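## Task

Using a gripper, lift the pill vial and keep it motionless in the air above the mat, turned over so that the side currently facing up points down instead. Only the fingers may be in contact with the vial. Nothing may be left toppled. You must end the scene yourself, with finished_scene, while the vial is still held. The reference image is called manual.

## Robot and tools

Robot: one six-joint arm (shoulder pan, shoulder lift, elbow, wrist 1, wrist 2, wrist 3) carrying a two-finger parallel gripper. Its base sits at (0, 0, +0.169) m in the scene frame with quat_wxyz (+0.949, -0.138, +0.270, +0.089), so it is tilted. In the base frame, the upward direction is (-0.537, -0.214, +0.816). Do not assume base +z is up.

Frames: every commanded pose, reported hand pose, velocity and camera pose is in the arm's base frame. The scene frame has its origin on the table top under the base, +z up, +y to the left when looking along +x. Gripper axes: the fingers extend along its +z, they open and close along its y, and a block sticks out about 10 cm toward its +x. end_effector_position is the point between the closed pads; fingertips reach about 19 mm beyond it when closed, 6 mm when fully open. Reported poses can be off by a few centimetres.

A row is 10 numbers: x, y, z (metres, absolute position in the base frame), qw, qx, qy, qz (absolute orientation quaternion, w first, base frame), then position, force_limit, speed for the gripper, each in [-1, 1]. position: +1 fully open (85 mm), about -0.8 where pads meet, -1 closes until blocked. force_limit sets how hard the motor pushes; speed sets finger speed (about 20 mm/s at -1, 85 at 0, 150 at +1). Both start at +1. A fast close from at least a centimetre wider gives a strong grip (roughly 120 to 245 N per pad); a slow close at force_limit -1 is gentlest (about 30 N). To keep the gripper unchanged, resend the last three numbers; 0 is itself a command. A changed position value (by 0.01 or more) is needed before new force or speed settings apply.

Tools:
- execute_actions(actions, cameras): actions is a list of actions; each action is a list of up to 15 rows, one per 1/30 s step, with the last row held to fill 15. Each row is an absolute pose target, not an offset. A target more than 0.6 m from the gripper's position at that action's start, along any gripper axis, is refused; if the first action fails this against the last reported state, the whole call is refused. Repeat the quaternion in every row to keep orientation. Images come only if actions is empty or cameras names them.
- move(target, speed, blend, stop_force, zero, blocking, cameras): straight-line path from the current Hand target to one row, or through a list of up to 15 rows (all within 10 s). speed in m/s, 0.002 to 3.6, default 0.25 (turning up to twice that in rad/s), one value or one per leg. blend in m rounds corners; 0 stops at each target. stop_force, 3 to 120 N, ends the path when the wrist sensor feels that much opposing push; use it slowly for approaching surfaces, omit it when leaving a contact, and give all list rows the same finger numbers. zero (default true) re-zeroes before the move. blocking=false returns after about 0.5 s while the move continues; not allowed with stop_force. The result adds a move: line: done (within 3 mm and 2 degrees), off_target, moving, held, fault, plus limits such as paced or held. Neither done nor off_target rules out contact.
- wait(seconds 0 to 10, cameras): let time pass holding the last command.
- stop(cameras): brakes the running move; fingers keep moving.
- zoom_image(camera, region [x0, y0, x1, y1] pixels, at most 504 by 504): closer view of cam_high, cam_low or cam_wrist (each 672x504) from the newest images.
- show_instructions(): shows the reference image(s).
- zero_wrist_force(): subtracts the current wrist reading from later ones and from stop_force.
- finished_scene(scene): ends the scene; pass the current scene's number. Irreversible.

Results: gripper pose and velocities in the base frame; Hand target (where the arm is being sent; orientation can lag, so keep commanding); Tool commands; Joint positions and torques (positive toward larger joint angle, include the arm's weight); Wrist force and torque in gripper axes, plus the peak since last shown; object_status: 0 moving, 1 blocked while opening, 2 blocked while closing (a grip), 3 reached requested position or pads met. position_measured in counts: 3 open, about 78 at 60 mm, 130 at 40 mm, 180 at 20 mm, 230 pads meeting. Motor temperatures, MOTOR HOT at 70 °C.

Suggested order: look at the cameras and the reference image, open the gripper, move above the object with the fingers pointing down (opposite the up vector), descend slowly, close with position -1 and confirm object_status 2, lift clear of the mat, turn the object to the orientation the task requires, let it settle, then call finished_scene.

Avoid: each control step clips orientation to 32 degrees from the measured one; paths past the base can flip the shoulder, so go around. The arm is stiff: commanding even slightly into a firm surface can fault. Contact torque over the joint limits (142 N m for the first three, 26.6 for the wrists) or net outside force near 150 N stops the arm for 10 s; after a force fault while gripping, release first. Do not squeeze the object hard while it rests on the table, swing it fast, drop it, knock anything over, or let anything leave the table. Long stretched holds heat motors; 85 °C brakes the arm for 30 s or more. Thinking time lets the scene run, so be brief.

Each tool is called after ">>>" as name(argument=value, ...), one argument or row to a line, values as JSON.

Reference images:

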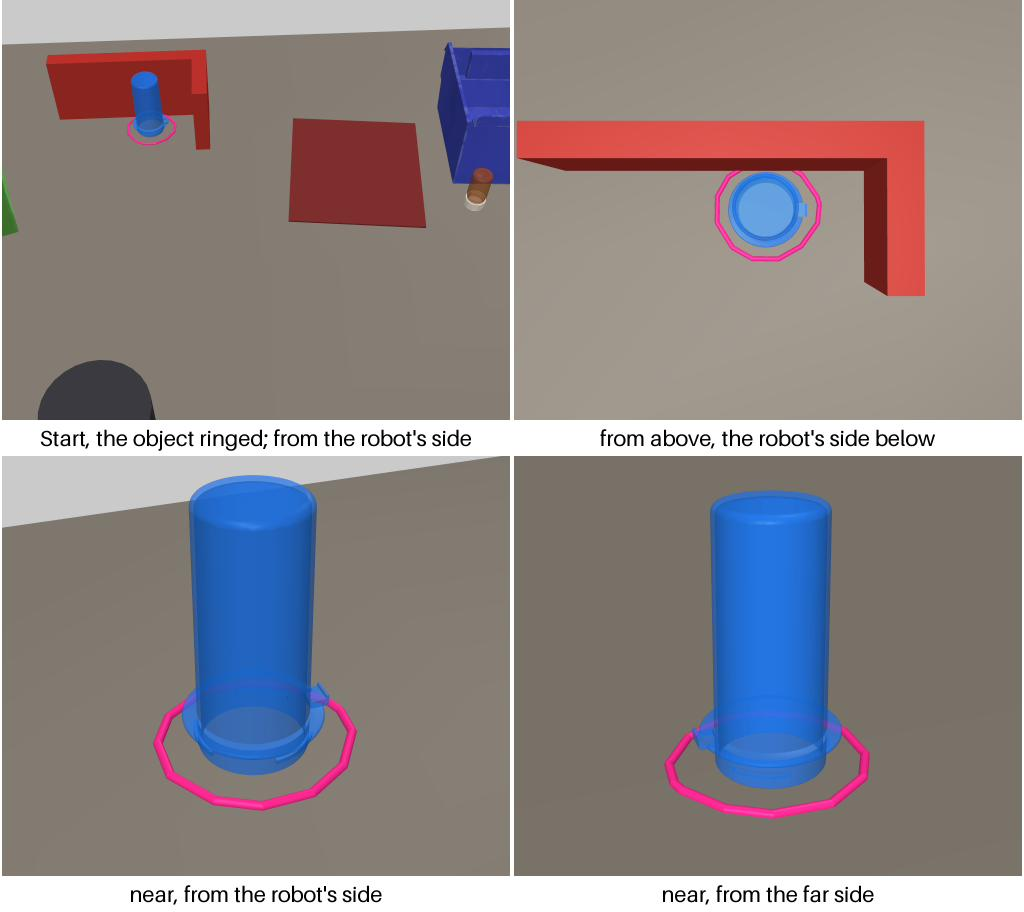

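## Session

>>> execute_actions(
  actions=[],
)

>>> zoom_image(
  camera="cam_high",
  region=[290, 0, 620, 420],
)

Scene clock: 0.00 s.
end_effector_position=(+0.2421, +0.5187, +0.3927) position_measured=3 object_status=3 end_effector_quat_wxyz=(-0.082, +0.452, +0.720, +0.520)
Joint positions: [0.712 -1.789 2.201 -3.047 -1.167 2.073]
Joint velocities: within noise
Joint torques (N m): no reading
Motor temperatures (°C): [35 35 35 43 37 39]
Wrist force (N): no reading
Wrist torque (N m): no reading
Wrist force, peak (N): no reading
Hand target: +0.2421, +0.5187, +0.3927; -0.082, +0.452, +0.720, +0.520
Tool commands: gripper/position=+1.0 gripper/force_limit=+1.0 gripper/speed=+1.0

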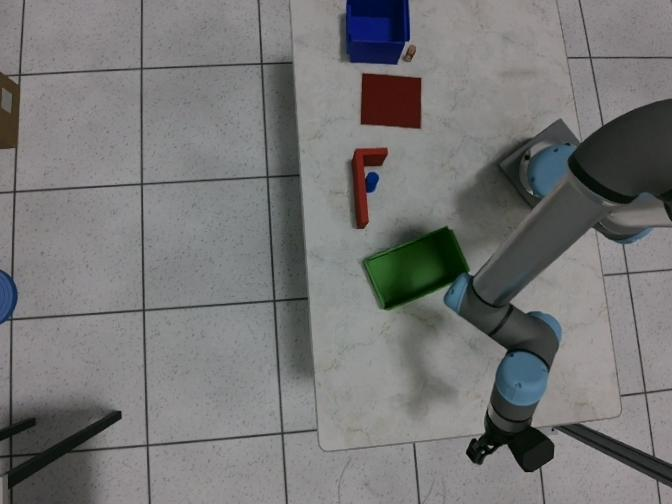

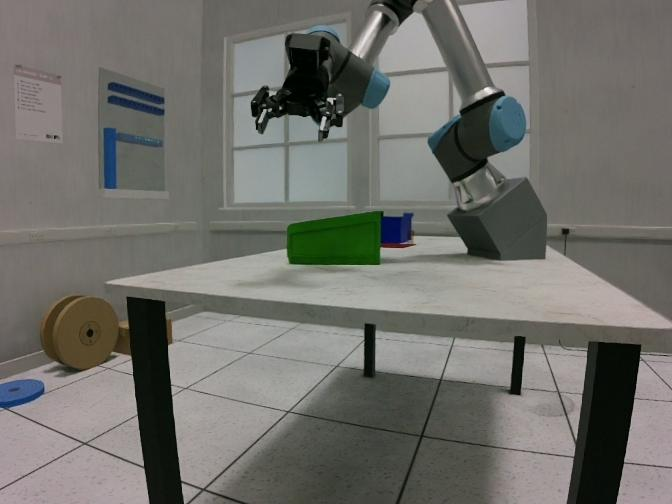

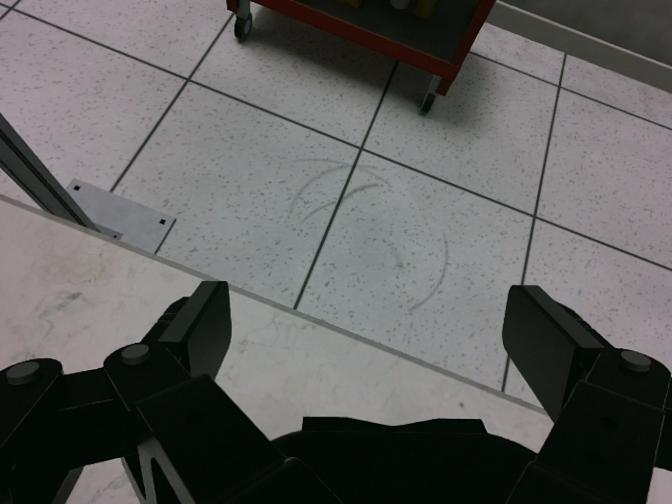

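Scaled by 1.200.

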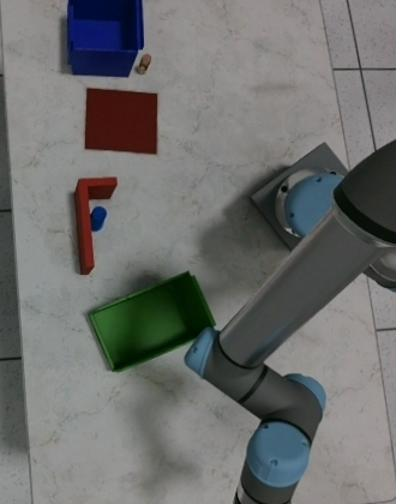

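>>> move(
  target=[0.282,-0.1415,0.346,0.27,0.089,0.949,0.138,1,1,1],
  speed=0.4,
  cameras=["all"],
)

>>> zoom_image(
  camera="cam_high",
  region=[320, 60, 480, 240],
)

Scene clock: 21.77 s.
end_effector_position=(+0.2820, -0.1414, +0.3460) position_measured=3 object_status=3 end_effector_quat_wxyz=(+0.270, +0.089, +0.949, +0.138)
Joint positions: [-1.517 -2.274 2.04 -1.114 -0.991 -1.396]
Joint torques (N m): [-6.83 15.78 -26.54 -3.16 -2.09 -2.23]
Wrist force (N): [0.6 -0.5 1.0]
Wrist torque (N m): [-0.05 0.16 -0.12]
Wrist force, peak (N): [-0.2 -3.4 0.8]
Hand target: +0.2820, -0.1415, +0.3460; +0.270, +0.089, +0.949, +0.138
Off the commanded pose: 0.000 m, 0 deg.
move: done

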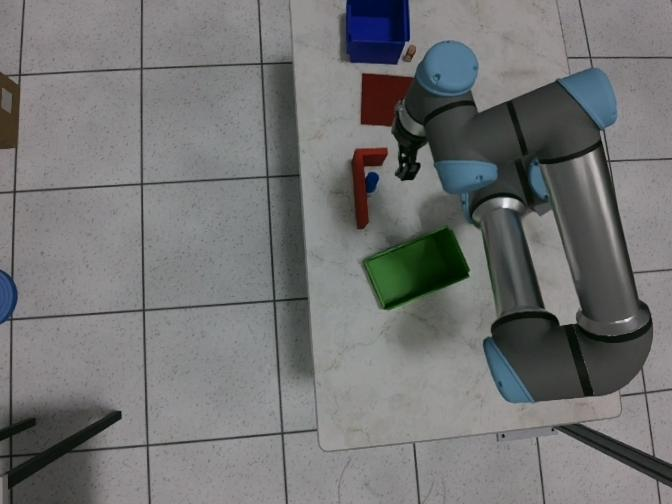

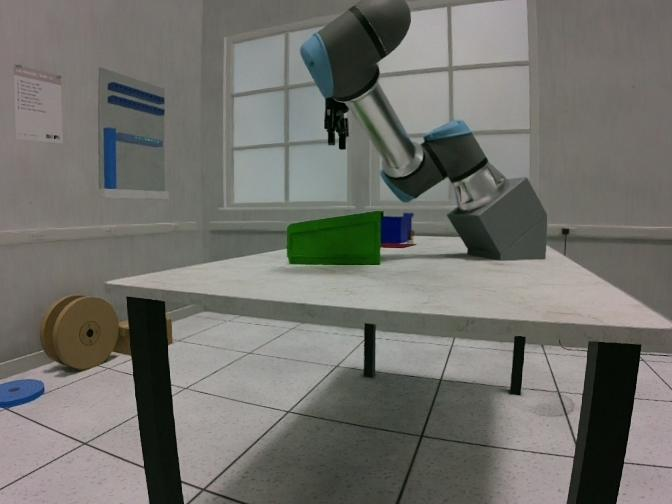

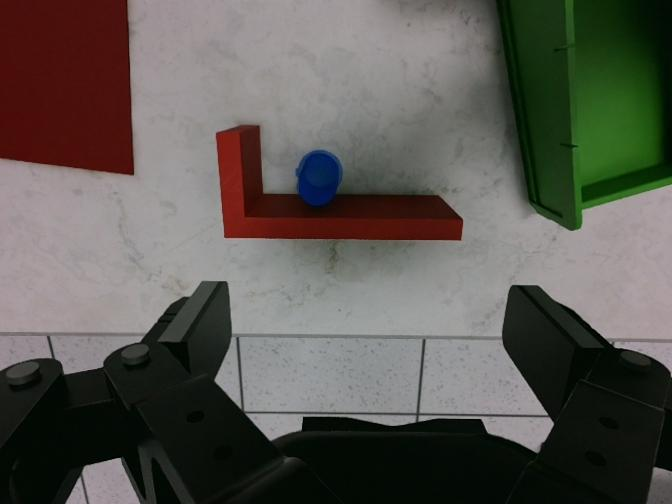

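Scaled by 2.800.

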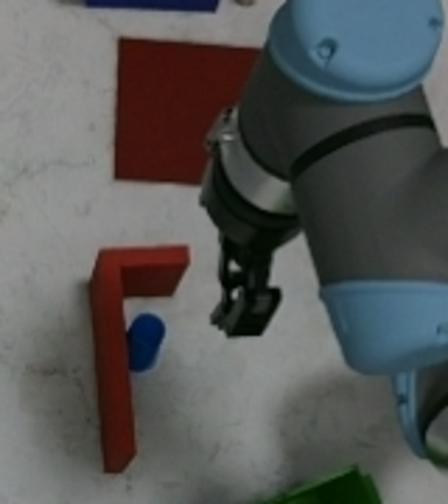

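>>> move(
  target=[0.3407,-0.1328,0.2275,0.27,0.089,0.949,0.138,0.15,1,0],
  speed=0.25,
  cameras=["all"],
)

Scene clock: 34.00 s.
end_effector_position=(+0.3406, -0.1328, +0.2275) position_measured=110 object_status=3 end_effector_quat_wxyz=(+0.270, +0.089, +0.949, +0.138)
Joint positions: [-1.25 -2.181 2.359 -1.707 -0.956 -1.077]
Joint torques (N m): [1.02 3.26 -10.13 -5 2.45 -0.53]
Wrist force (N): [0.2 -0.9 1.0]
Wrist torque (N m): [-0.12 0.25 -0.08]
Wrist force, peak (N): [1.0 -1.2 3.8]
Hand target: +0.3407, -0.1328, +0.2275; +0.270, +0.089, +0.949, +0.138
Off the commanded pose: 0.000 m, 0 deg.
move: done

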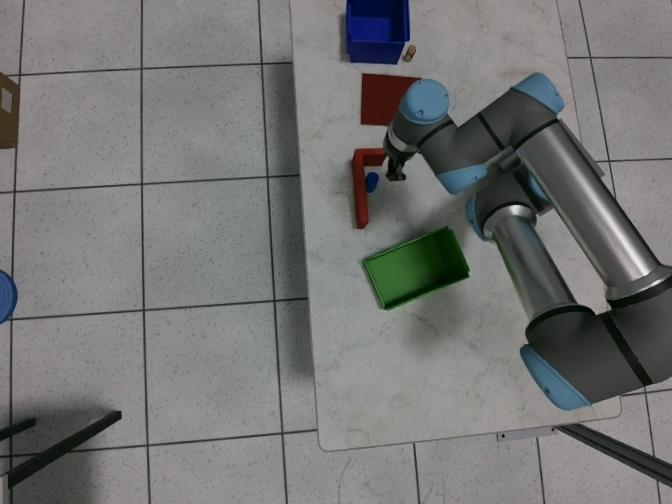

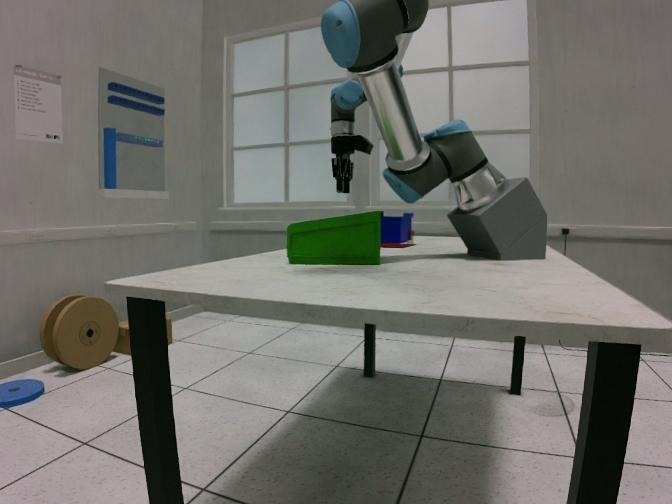

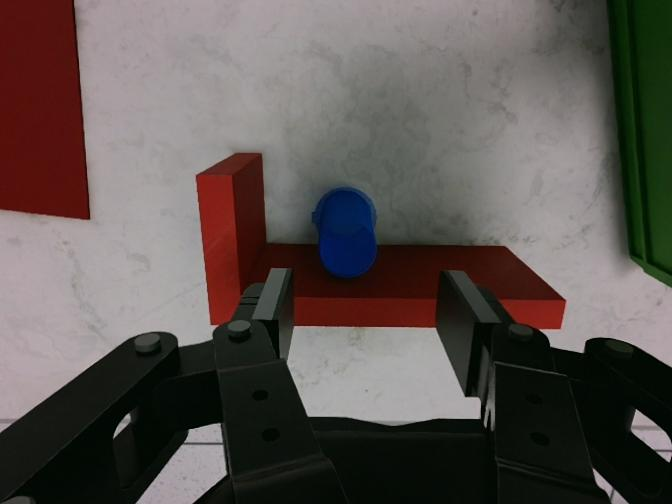

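>>> move(
  target=[0.3818,-0.1255,0.1829,0.27,0.089,0.949,0.138,0.15,1,0],
  speed=0.2,
  cameras=["all"],
)

>>> zoom_image(
  camera="cam_high",
  region=[330, 120, 450, 240],
)

Scene clock: 47.37 s.
end_effector_position=(+0.3817, -0.1255, +0.1829) position_measured=110 object_status=3 end_effector_quat_wxyz=(+0.270, +0.089, +0.949, +0.138)
Joint positions: [-1.092 -2.022 2.44 -2.059 -0.958 -0.883]
Joint torques (N m): [2.47 -1.72 -23.94 -4.74 2.51 -0.3]
Wrist force (N): [0.1 -0.9 1.3]
Wrist torque (N m): [-0.14 0.29 -0.08]
Wrist force, peak (N): [-0.4 -0.9 2.7]
Hand target: +0.3818, -0.1255, +0.1829; +0.270, +0.089, +0.949, +0.138
Off the commanded pose: 0.000 m, 0 deg.
move: done

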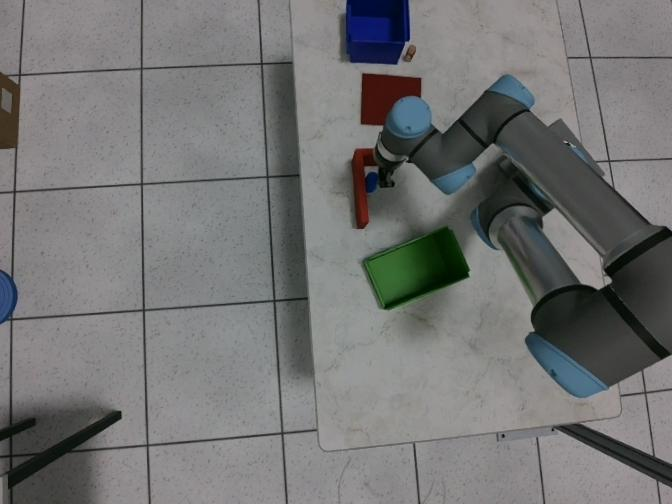

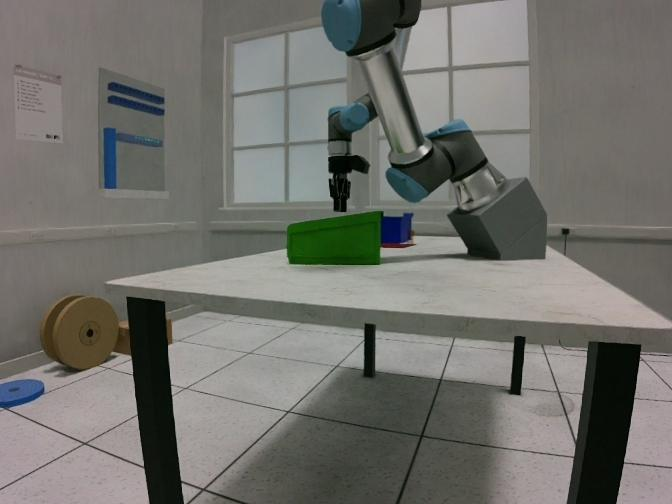

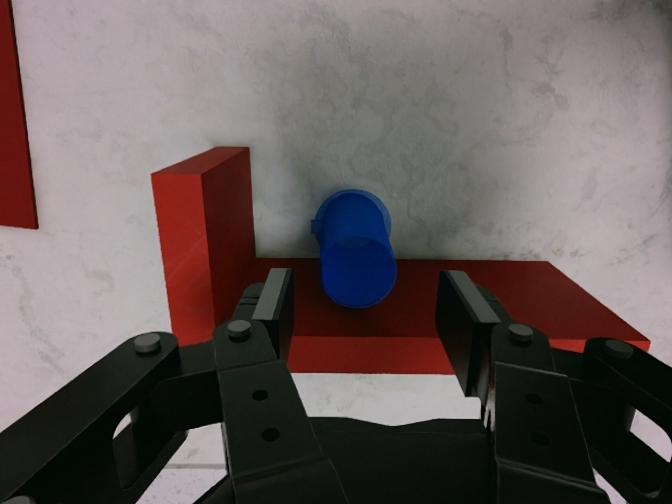

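Scaled by 4.200.

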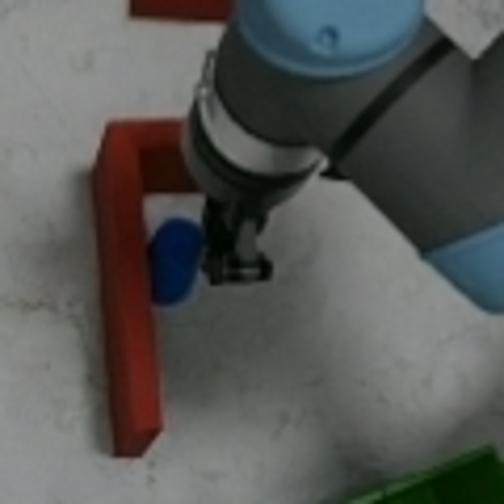

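>>> move(
  target=[
    [0.386,-0.1267,0.1853,0.27,0.089,0.949,0.138,0.15,1,0],
    [0.4279,-0.11,0.1217,0.27,0.089,0.949,0.138,0.15,1,0],
  ],
  speed=[0.03,0.015],
  stop_force=5,
  cameras=["cam_wrist"],
)

Scene clock: 62.10 s.
end_effector_position=(+0.4279, -0.1100, +0.1217) position_measured=110 object_status=3 end_effector_quat_wxyz=(+0.270, +0.089, +0.949, +0.138)
Joint positions: [-0.928 -1.76 2.507 -2.5 -0.979 -0.685]
Joint torques (N m): [-10.07 -21.27 -17.28 0.34 0.5 -2.14]
Wrist force (N): [-0.1 -0.6 0.9]
Wrist torque (N m): [-0.09 0.32 -0.17]
Wrist force, peak (N): [0.0 -1.1 1.4]
Hand target: +0.4279, -0.1100, +0.1217; +0.270, +0.089, +0.949, +0.138
Off the commanded pose: 0.000 m, 0 deg.
move: done
Images, in order (width x height): cam_wrist 672x504.

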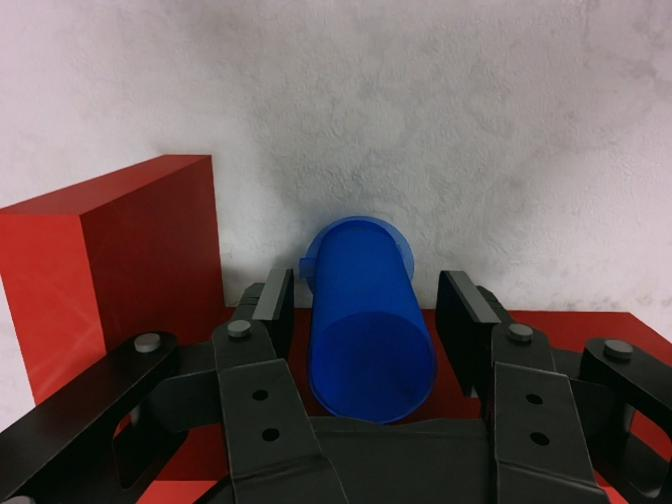

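>>> move(
  target=[
    [0.4279,-0.11,0.1217,0.27,0.089,0.949,0.138,-1,-0.5,-1],
    [0.374,-0.1315,0.2033,0.27,0.089,0.949,0.138,-1,-0.5,-1],
  ],
  speed=[0.05,0.1],
  cameras=["cam_wrist"],
)

Scene clock: 73.87 s.
end_effector_position=(+0.3740, -0.1315, +0.2034) position_measured=146 object_status=2 end_effector_quat_wxyz=(+0.270, +0.089, +0.949, +0.138)
Joint positions: [-1.128 -2.062 2.396 -1.951 -0.956 -0.926]
Joint torques (N m): [2.31 -1.16 -9.62 -2.18 0.56 1]
Wrist force (N): [0.3 -0.7 1.1]
Wrist torque (N m): [-0.12 0.29 -0.23]
Wrist force, peak (N): [3.0 0.2 -14.4]
Hand target: +0.3740, -0.1315, +0.2033; +0.270, +0.089, +0.949, +0.138
Off the commanded pose: 0.000 m, 0 deg.
move: done
Images, in order (width x height): cam_wrist 672x504.

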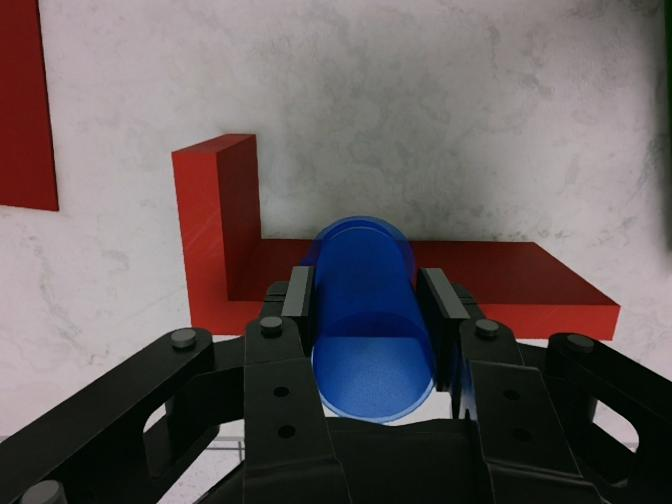

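>>> move(
  target=[
    [0.2556,-0.22,0.2711,0.0933,0.734,0.608,0.2885,-1,-0.5,-1],
    [0.2556,-0.22,0.2711,-0.138,0.949,-0.089,0.27,-1,-0.5,-1],
    [0.247,-0.337,0.3085,0.5735,0.7686,-0.2539,0.128,-1,-0.5,-1],
  ],
  speed=0.4,
  blend=[0.03,0.03,0],
  cameras=["all"],
)

Scene clock: 102.77 s.
end_effector_position=(+0.2471, -0.3370, +0.3085) position_measured=146 object_status=2 end_effector_quat_wxyz=(+0.573, +0.768, -0.254, +0.128)
Joint positions: [-0.816 -1.713 2.524 -3.492 -2.37 2.451]
Joint torques (N m): [-4.92 -7.45 -1.24 -5.33 -4.11 1.16]
Wrist force (N): [0.9 2.1 0.1]
Wrist torque (N m): [0.65 0.03 -0.01]
Wrist force, peak (N): [1.5 2.5 0.9]
Hand target: +0.2470, -0.3370, +0.3085; +0.573, +0.768, -0.254, +0.128
Off the commanded pose: 0.000 m, 0 deg.
move: done

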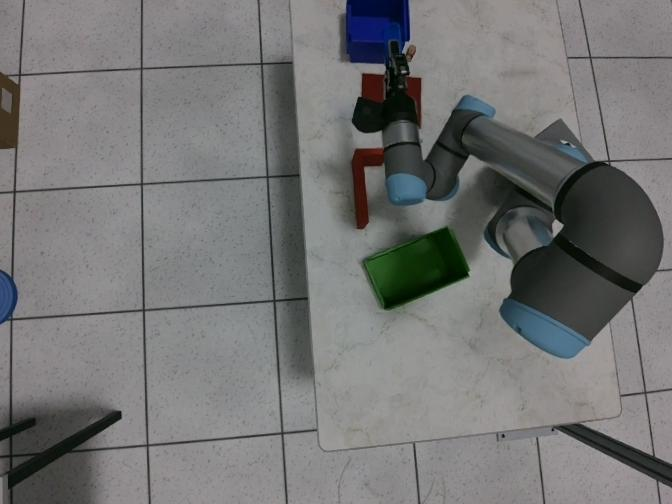

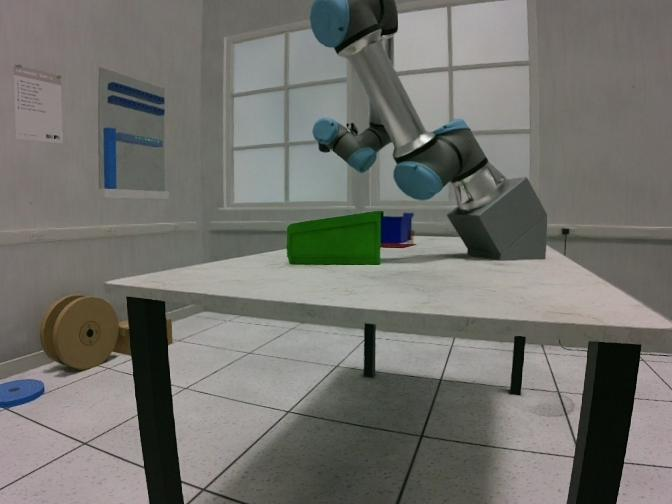

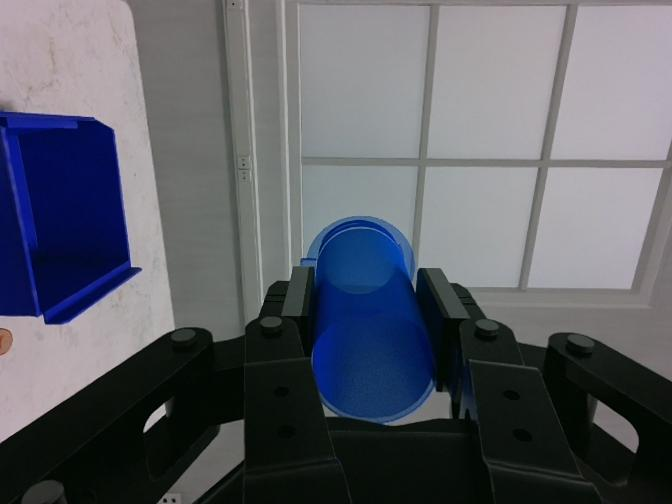

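>>> move(
  target=[0.1684,-0.385,0.3176,0.949,0.138,-0.27,-0.089,-1,-0.5,-1],
  speed=0.35,
  cameras=["all"],
)

Scene clock: 111.33 s.
end_effector_position=(+0.2261, -0.3479, +0.3083) position_measured=146 object_status=2 end_effector_quat_wxyz=(+0.704, +0.648, -0.280, +0.075)
Joint positions: [-0.757 -1.254 2.408 -4.303 -2.688 2.077]
Joint torques (N m): [-6.09 -23.75 6.68 0.81 1.68 1.61]
Wrist force (N): [0.3 2.7 -0.5]
Wrist torque (N m): [0.64 0.04 0.00]
Wrist force, peak (N): [2.2 4.4 0.1]
Hand target: +0.2262, -0.3479, +0.3082; +0.704, +0.648, -0.280, +0.074
Off the commanded pose: 0.069 m, 68 deg.
move: held (a check stopped the path); limits=held
pose unreachable: on one or more control steps of this call, first in action 0 (counted from 0), an arm could not follow its commanded pose, so it was not sent that pose on those steps. It may still have moved: this result reports where it is.
cause: moving toward the commanded pose would bring two parts of the arm too close to each other (its gripper and another part of the arm, with joints 4 (wrist 1) to 6 (wrist 3) between them, 12 mm apart when it was first held).

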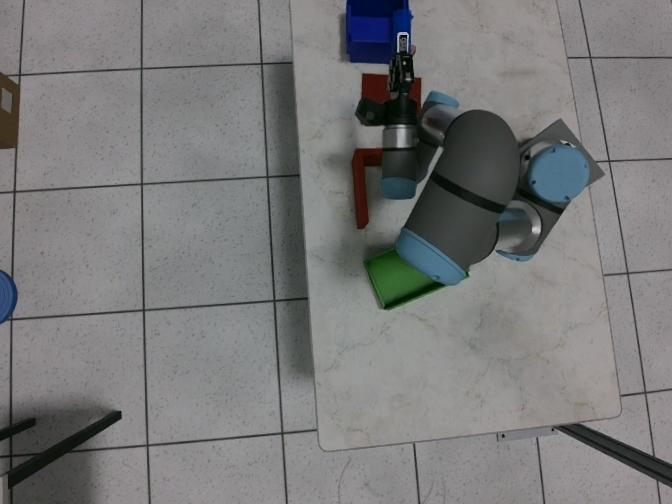

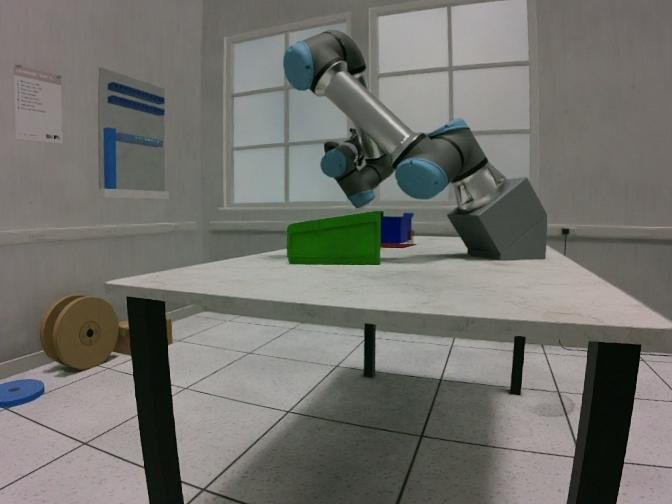

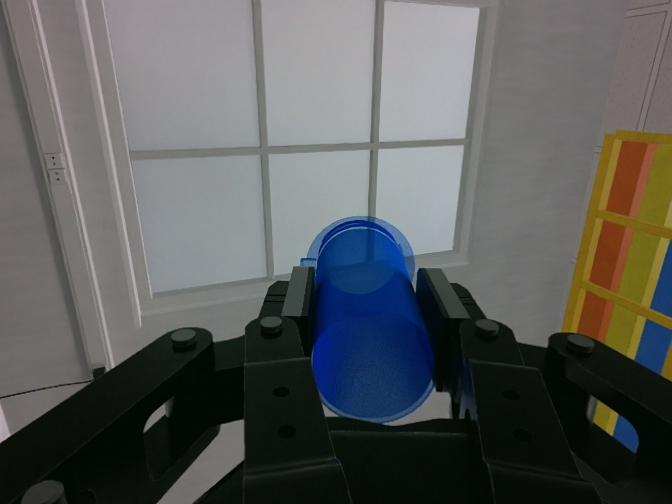

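>>> move(
  target=[
    [0.247,-0.337,0.3085,0.5735,0.7686,-0.2539,0.128,-1,-0.5,-1],
    [0.205,-0.3367,0.2072,-0.138,0.949,-0.089,0.27,-1,-0.5,-1],
    [0.3124,-0.2939,0.044,-0.138,0.949,-0.089,0.27,-1,-0.5,-1],
  ],
  speed=0.35,
  blend=[0.03,0.03,0],
  cameras=["all"],
)

Scene clock: 175.47 s.
end_effector_position=(+0.3124, -0.2939, +0.0441) position_measured=146 object_status=2 end_effector_quat_wxyz=(-0.138, +0.949, -0.089, +0.270)
Joint positions: [-1.456 -1.491 2.42 -2.317 -0.979 1.817]
Joint torques (N m): [-8.04 -4.13 -7.71 -5.55 -2.39 -0.06]
Wrist force (N): [-0.5 -0.1 0.9]
Wrist torque (N m): [-0.01 0.38 -0.07]
Wrist force, peak (N): [-0.4 -1.0 4.2]
Hand target: +0.3124, -0.2939, +0.0440; -0.138, +0.949, -0.089, +0.270
Off the commanded pose: 0.000 m, 0 deg.
move: done

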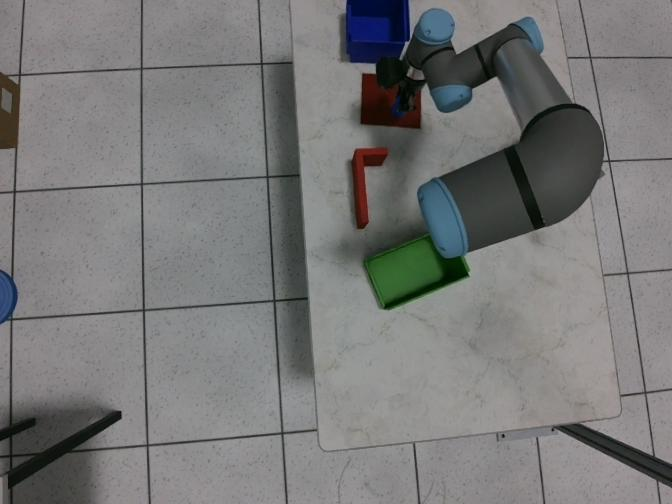

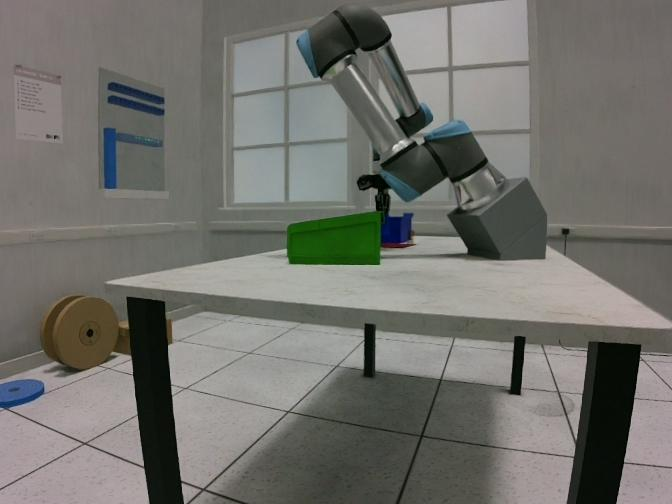

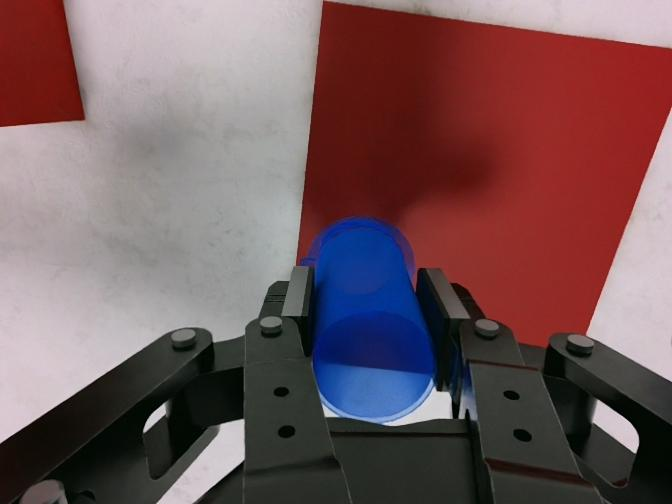

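>>> move(
  target=[
    [0.3245,-0.3461,0.0383,-0.138,0.949,-0.089,0.27,-1,-0.5,-1],
  ],
  speed=0.1,
)

>>> move(
  target=[0.3487,-0.3365,0.0016,-0.138,0.949,-0.089,0.27,-1,-0.5,-1],
  speed=0.008,
  stop_force=4,
  cameras=["cam_wrist"],
)

Scene clock: 184.67 s.
end_effector_position=(+0.3246, -0.3460, +0.0383) position_measured=146 object_status=2 end_effector_quat_wxyz=(-0.138, +0.949, -0.089, +0.270)
Joint positions: [-1.441 -1.364 2.288 -2.322 -0.977 1.834]
Joint torques (N m): [-22.53 -18.09 -9.45 -0.52 1.95 -1.96]
Wrist force (N): [-0.2 -0.3 1.2]
Wrist torque (N m): [-0.06 0.32 -0.21]
Wrist force, peak (N): [-0.8 -2.0 0.9]
Hand target: +0.3245, -0.3461, +0.0383; -0.138, +0.949, -0.089, +0.270
Off the commanded pose: 0.000 m, 0 deg.
move: done

Scene clock: 190.27 s.
end_effector_position=(+0.3440, -0.3384, +0.0088) position_measured=146 object_status=2 end_effector_quat_wxyz=(-0.138, +0.949, -0.089, +0.270)
Joint positions: [-1.393 -1.276 2.308 -2.462 -0.969 1.892]
Joint torques (N m): [-22.02 -26.56 -20.68 0.52 -2.16 -2.09]
Wrist force (N): [0.3 -0.3 -2.9]
Wrist torque (N m): [-0.07 0.27 -0.11]
Wrist force, peak (N): [-0.3 -0.7 -4.4]
Hand target: +0.3440, -0.3384, +0.0088; -0.138, +0.949, -0.089, +0.270
Off the commanded pose: 0.009 m, 0 deg.
move: contact
Images, in order (width x height): cam_wrist 672x504.

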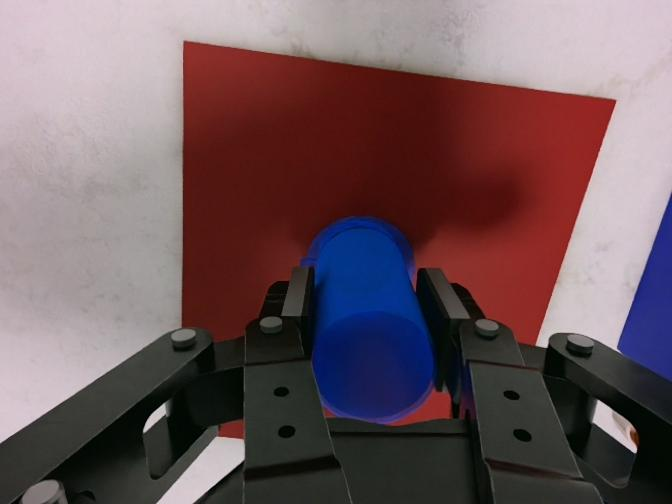

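>>> move(
  target=[
    [0.344,-0.3384,0.0088,-0.138,0.949,-0.089,0.27,0.15,-0.5,-1],
    [0.2366,-0.3812,0.172,-0.138,0.949,-0.089,0.27,0.15,-0.5,-1],
  ],
  speed=[0.05,0.1],
)

>>> move(
  target=[0.2298,-0.2612,0.2434,0.171,0.4517,-0.7695,0.4171,0.15,-0.5,-1],
  speed=0.35,
  cameras=["all"],
)

Scene clock: 207.77 s.
end_effector_position=(+0.2366, -0.3812, +0.1720) position_measured=110 object_status=3 end_effector_quat_wxyz=(-0.138, +0.949, -0.089, +0.270)
Joint positions: [-1.651 -1.616 2.08 -1.731 -1.026 1.592]
Joint torques (N m): [-8.68 0.53 -13.48 -3.85 2.77 1.51]
Wrist force (N): [0.0 -0.3 0.6]
Wrist torque (N m): [-0.03 0.31 -0.21]
Wrist force, peak (N): [0.2 -0.5 -3.6]
Hand target: +0.2366, -0.3812, +0.1720; -0.138, +0.949, -0.089, +0.270
Off the commanded pose: 0.000 m, 0 deg.
move: done

Scene clock: 211.07 s.
end_effector_position=(+0.2299, -0.2612, +0.2434) position_measured=110 object_status=3 end_effector_quat_wxyz=(-0.171, -0.452, +0.770, -0.417)
Joint positions: [-0.968 -2.189 2.695 -2.959 -1.936 4.079]
Joint torques (N m): [9.45 0.39 -6.91 -0.58 -3.74 1.57]
Wrist force (N): [-1.0 -0.4 -0.6]
Wrist torque (N m): [-0.17 -0.15 0.06]
Wrist force, peak (N): [-1.4 -0.7 -1.0]
Hand target: +0.2298, -0.2612, +0.2434; -0.171, -0.452, +0.770, -0.417
Off the commanded pose: 0.000 m, 0 deg.
move: done

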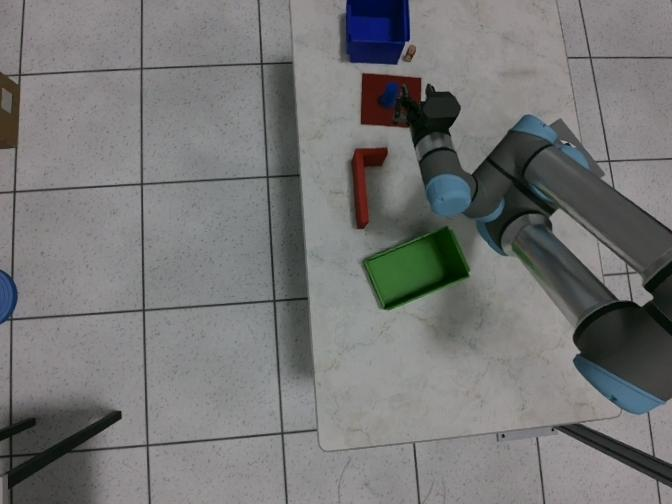

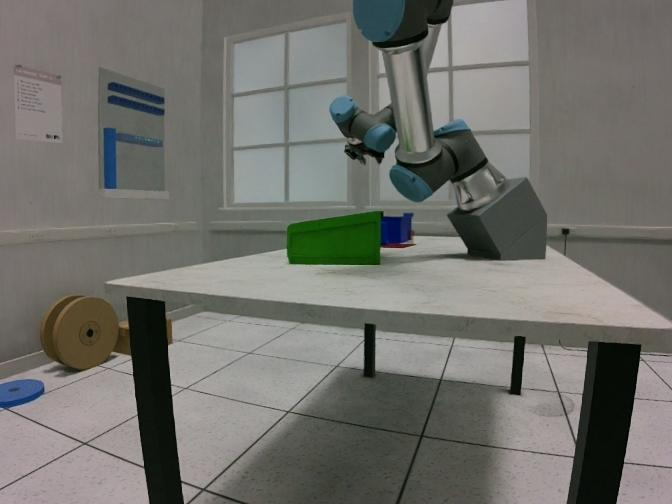

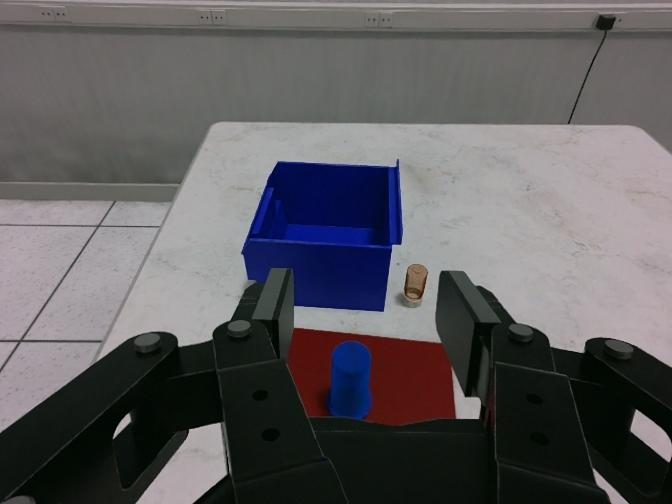

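>>> move(
  target=[0.3357,-0.2572,0.0635,0.171,0.4517,-0.7695,0.4171,0.15,-0.5,-1],
  speed=0.2,
  cameras=["all"],
)

Scene clock: 222.97 s.
end_effector_position=(+0.3357, -0.2572, +0.0636) position_measured=110 object_status=3 end_effector_quat_wxyz=(-0.171, -0.452, +0.770, -0.417)
Joint positions: [-0.612 -1.094 2.632 -3.857 -2.198 4.356]
Joint torques (N m): [-5.99 -18.95 7.1 -1.39 0.59 0.11]
Wrist force (N): [-0.8 -0.3 -0.1]
Wrist torque (N m): [-0.13 -0.13 0.06]
Wrist force, peak (N): [-3.2 -0.2 1.0]
Hand target: +0.3357, -0.2572, +0.0635; -0.171, -0.452, +0.770, -0.417
Off the commanded pose: 0.000 m, 0 deg.
move: done

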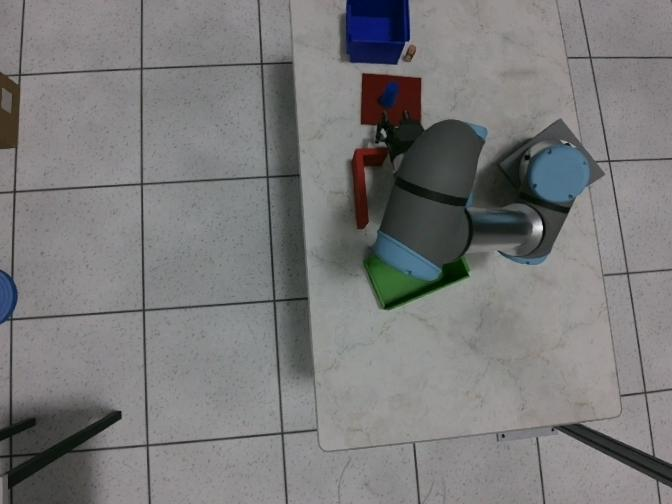

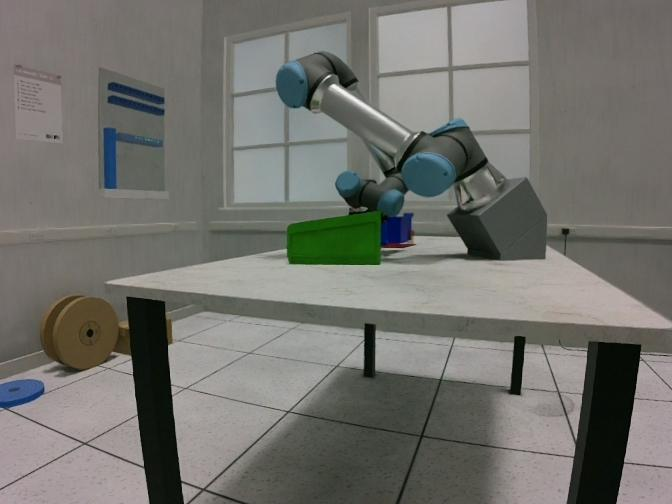

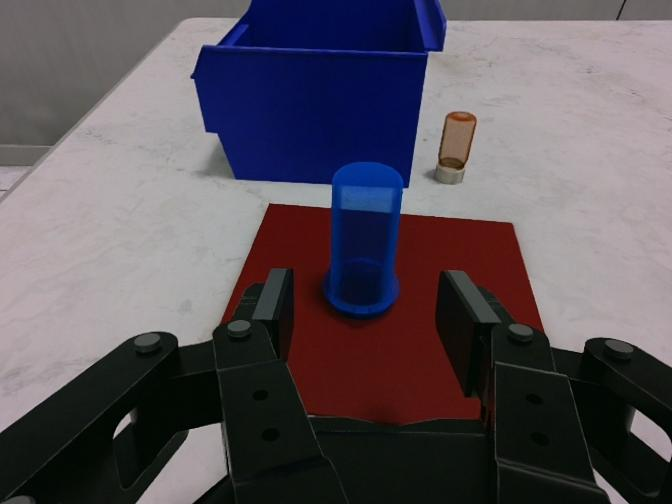

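>>> move(
  target=[0.3441,-0.333,0.005,0.171,0.4517,-0.7695,0.4171,0.15,-0.5,-1],
  speed=0.03,
  stop_force=4,
  cameras=["cam_wrist","cam_high"],
)

Scene clock: 230.30 s.
end_effector_position=(+0.3441, -0.3330, +0.0050) position_measured=110 object_status=3 end_effector_quat_wxyz=(-0.171, -0.452, +0.770, -0.417)
Joint positions: [-0.79 -0.822 2.505 -4.082 -2.072 4.208]
Joint torques (N m): [-5.5 -38.63 14.05 -0.43 -4.35 1.65]
Wrist force (N): [-0.5 -0.2 -0.3]
Wrist torque (N m): [-0.11 -0.21 0.02]
Wrist force, peak (N): [-1.2 0.1 -0.1]
Hand target: +0.3441, -0.3330, +0.0050; -0.171, -0.452, +0.770, -0.417
Off the commanded pose: 0.000 m, 0 deg.
move: done
Images, in order (width x height): cam_high 672x504, cam_wrist 672x504.

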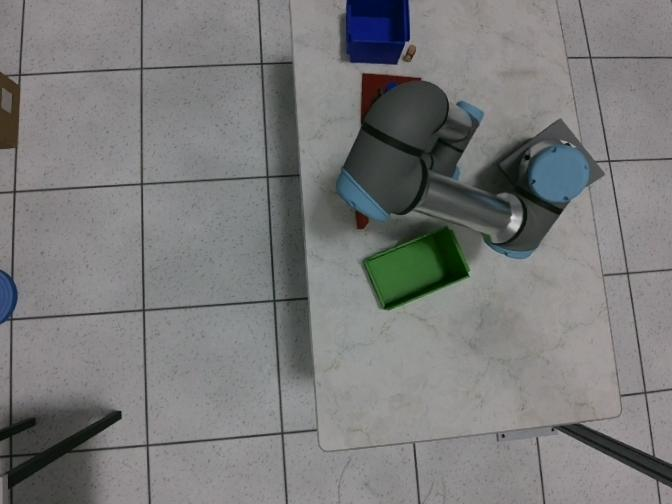

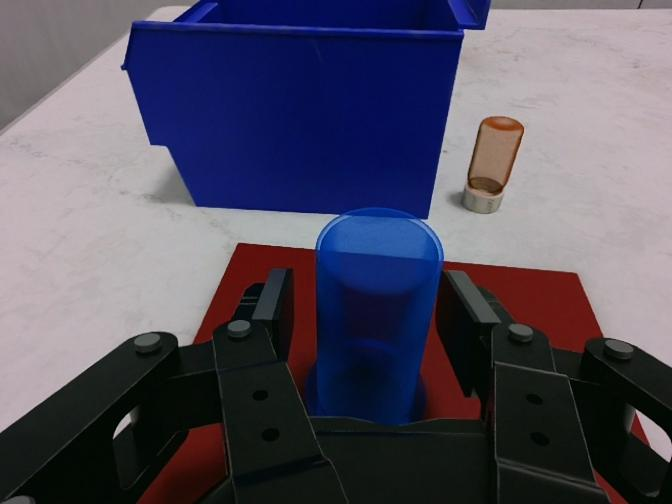

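>>> move(
  target=[
    [0.3416,-0.3323,0.0035,0.171,0.4517,-0.7695,0.4171,0.15,-0.5,-1],
    [0.3416,-0.3323,0.0035,0.171,0.4517,-0.7695,0.4171,-1,-0.5,-1],
    [0.2236,-0.3793,0.183,0.171,0.4517,-0.7695,0.4171,-1,-0.5,-1],
  ],
  speed=[0.02,0.1,0.12],
  cameras=["cam_wrist","cam_high"],
)

Scene clock: 239.27 s.
end_effector_position=(+0.2236, -0.3793, +0.1831) position_measured=146 object_status=2 end_effector_quat_wxyz=(-0.171, -0.452, +0.770, -0.417)
Joint positions: [-1.267 -1.684 2.68 -3.496 -1.701 3.889]
Joint torques (N m): [-9.14 -14.53 -5.34 -3.51 -3.44 1.22]
Wrist force (N): [-1.1 -0.4 0.0]
Wrist torque (N m): [-0.21 -0.08 -0.08]
Wrist force, peak (N): [-2.6 -0.2 0.7]
Hand target: +0.2236, -0.3793, +0.1830; -0.171, -0.452, +0.770, -0.417
Off the commanded pose: 0.000 m, 0 deg.
move: done
Images, in order (width x height): cam_high 672x504, cam_wrist 672x504.

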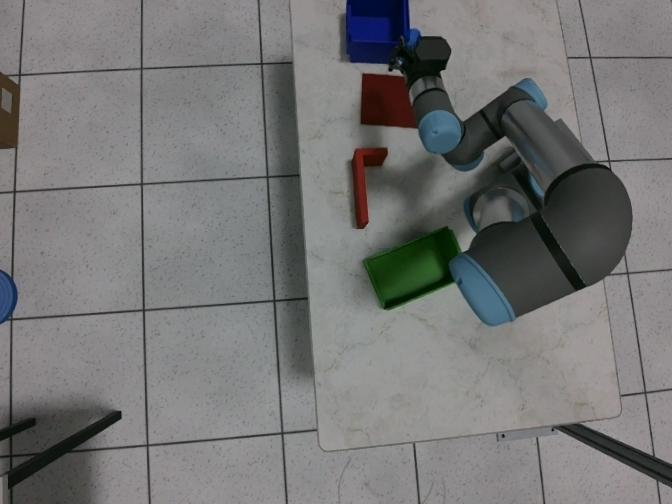

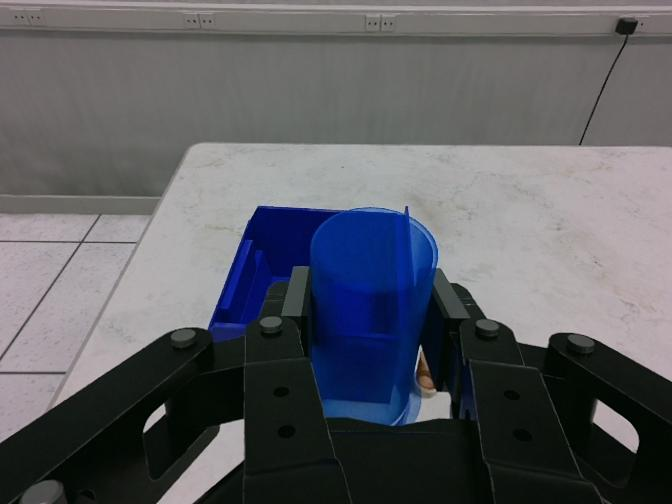

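>>> move(
  target=[
    [0.185,-0.402,0.2505,0.5735,0.7686,-0.2539,0.128,-1,-0.5,-1],
    [0.2,-0.396,0.2276,0.5561,0.6492,0.2624,-0.4471,-1,-0.5,-1],
  ],
  speed=0.4,
  blend=[0.03,0],
  cameras=["all"],
)

>>> zoom_image(
  camera="cam_low",
  region=[290, 100, 430, 220],
)

Scene clock: 248.93 s.
end_effector_position=(+0.2001, -0.3960, +0.2276) position_measured=146 object_status=2 end_effector_quat_wxyz=(+0.556, +0.649, +0.262, -0.447)
Joint positions: [-0.941 -0.968 2.424 -4.628 -2.493 0.485]
Joint torques (N m): [-19.52 -34.89 9.67 -0.02 -3.3 -2.02]
Wrist force (N): [0.0 0.9 -0.3]
Wrist torque (N m): [0.01 0.45 -0.30]
Wrist force, peak (N): [0.8 3.1 0.7]
Hand target: +0.2000, -0.3960, +0.2276; +0.556, +0.649, +0.262, -0.447
Off the commanded pose: 0.000 m, 0 deg.
move: done

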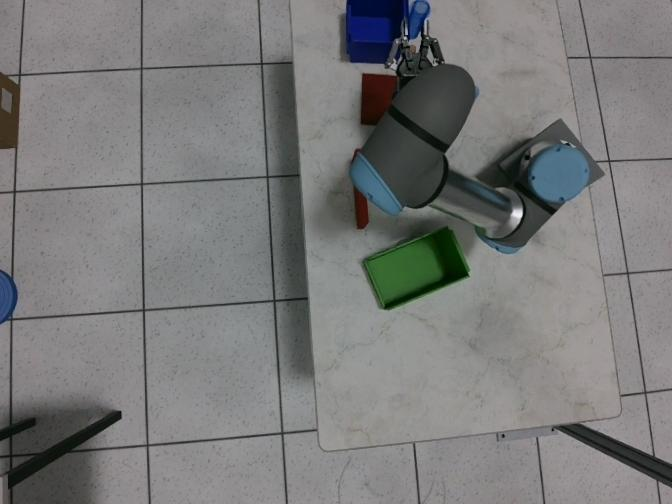

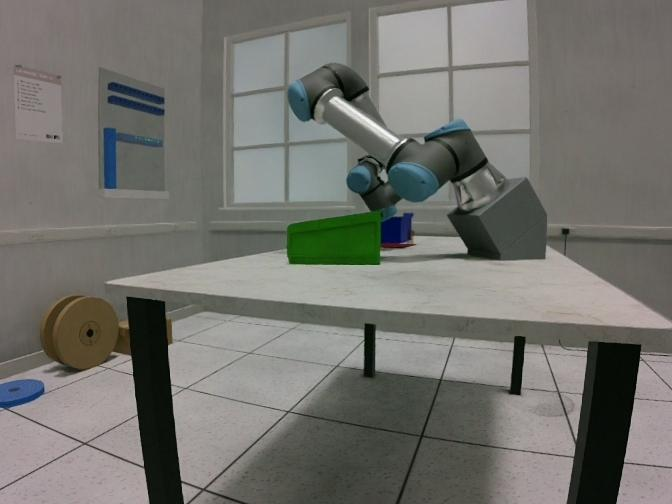

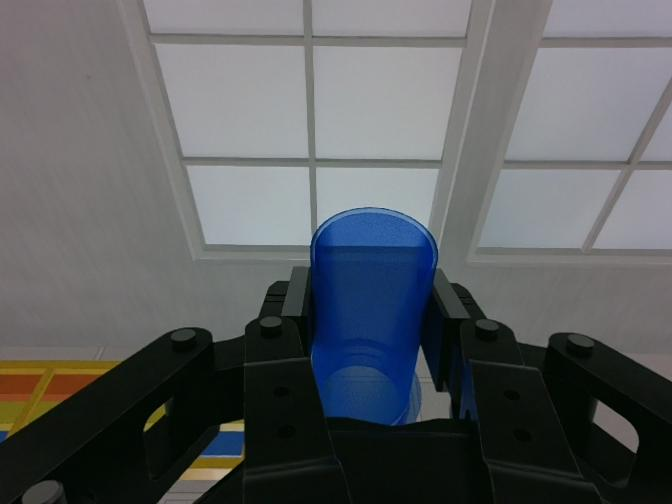

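Scaled by 3.600.

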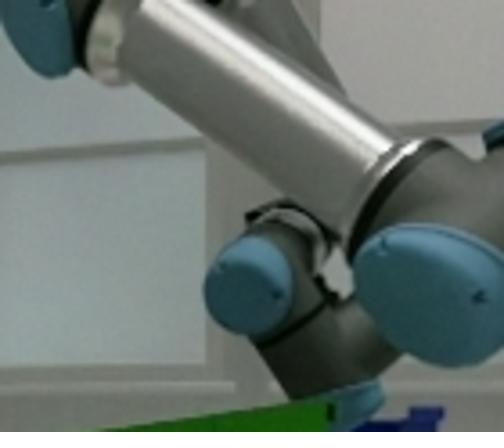

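>>> finished_scene(
  scene=2,
)

The scene is finished: the task was done.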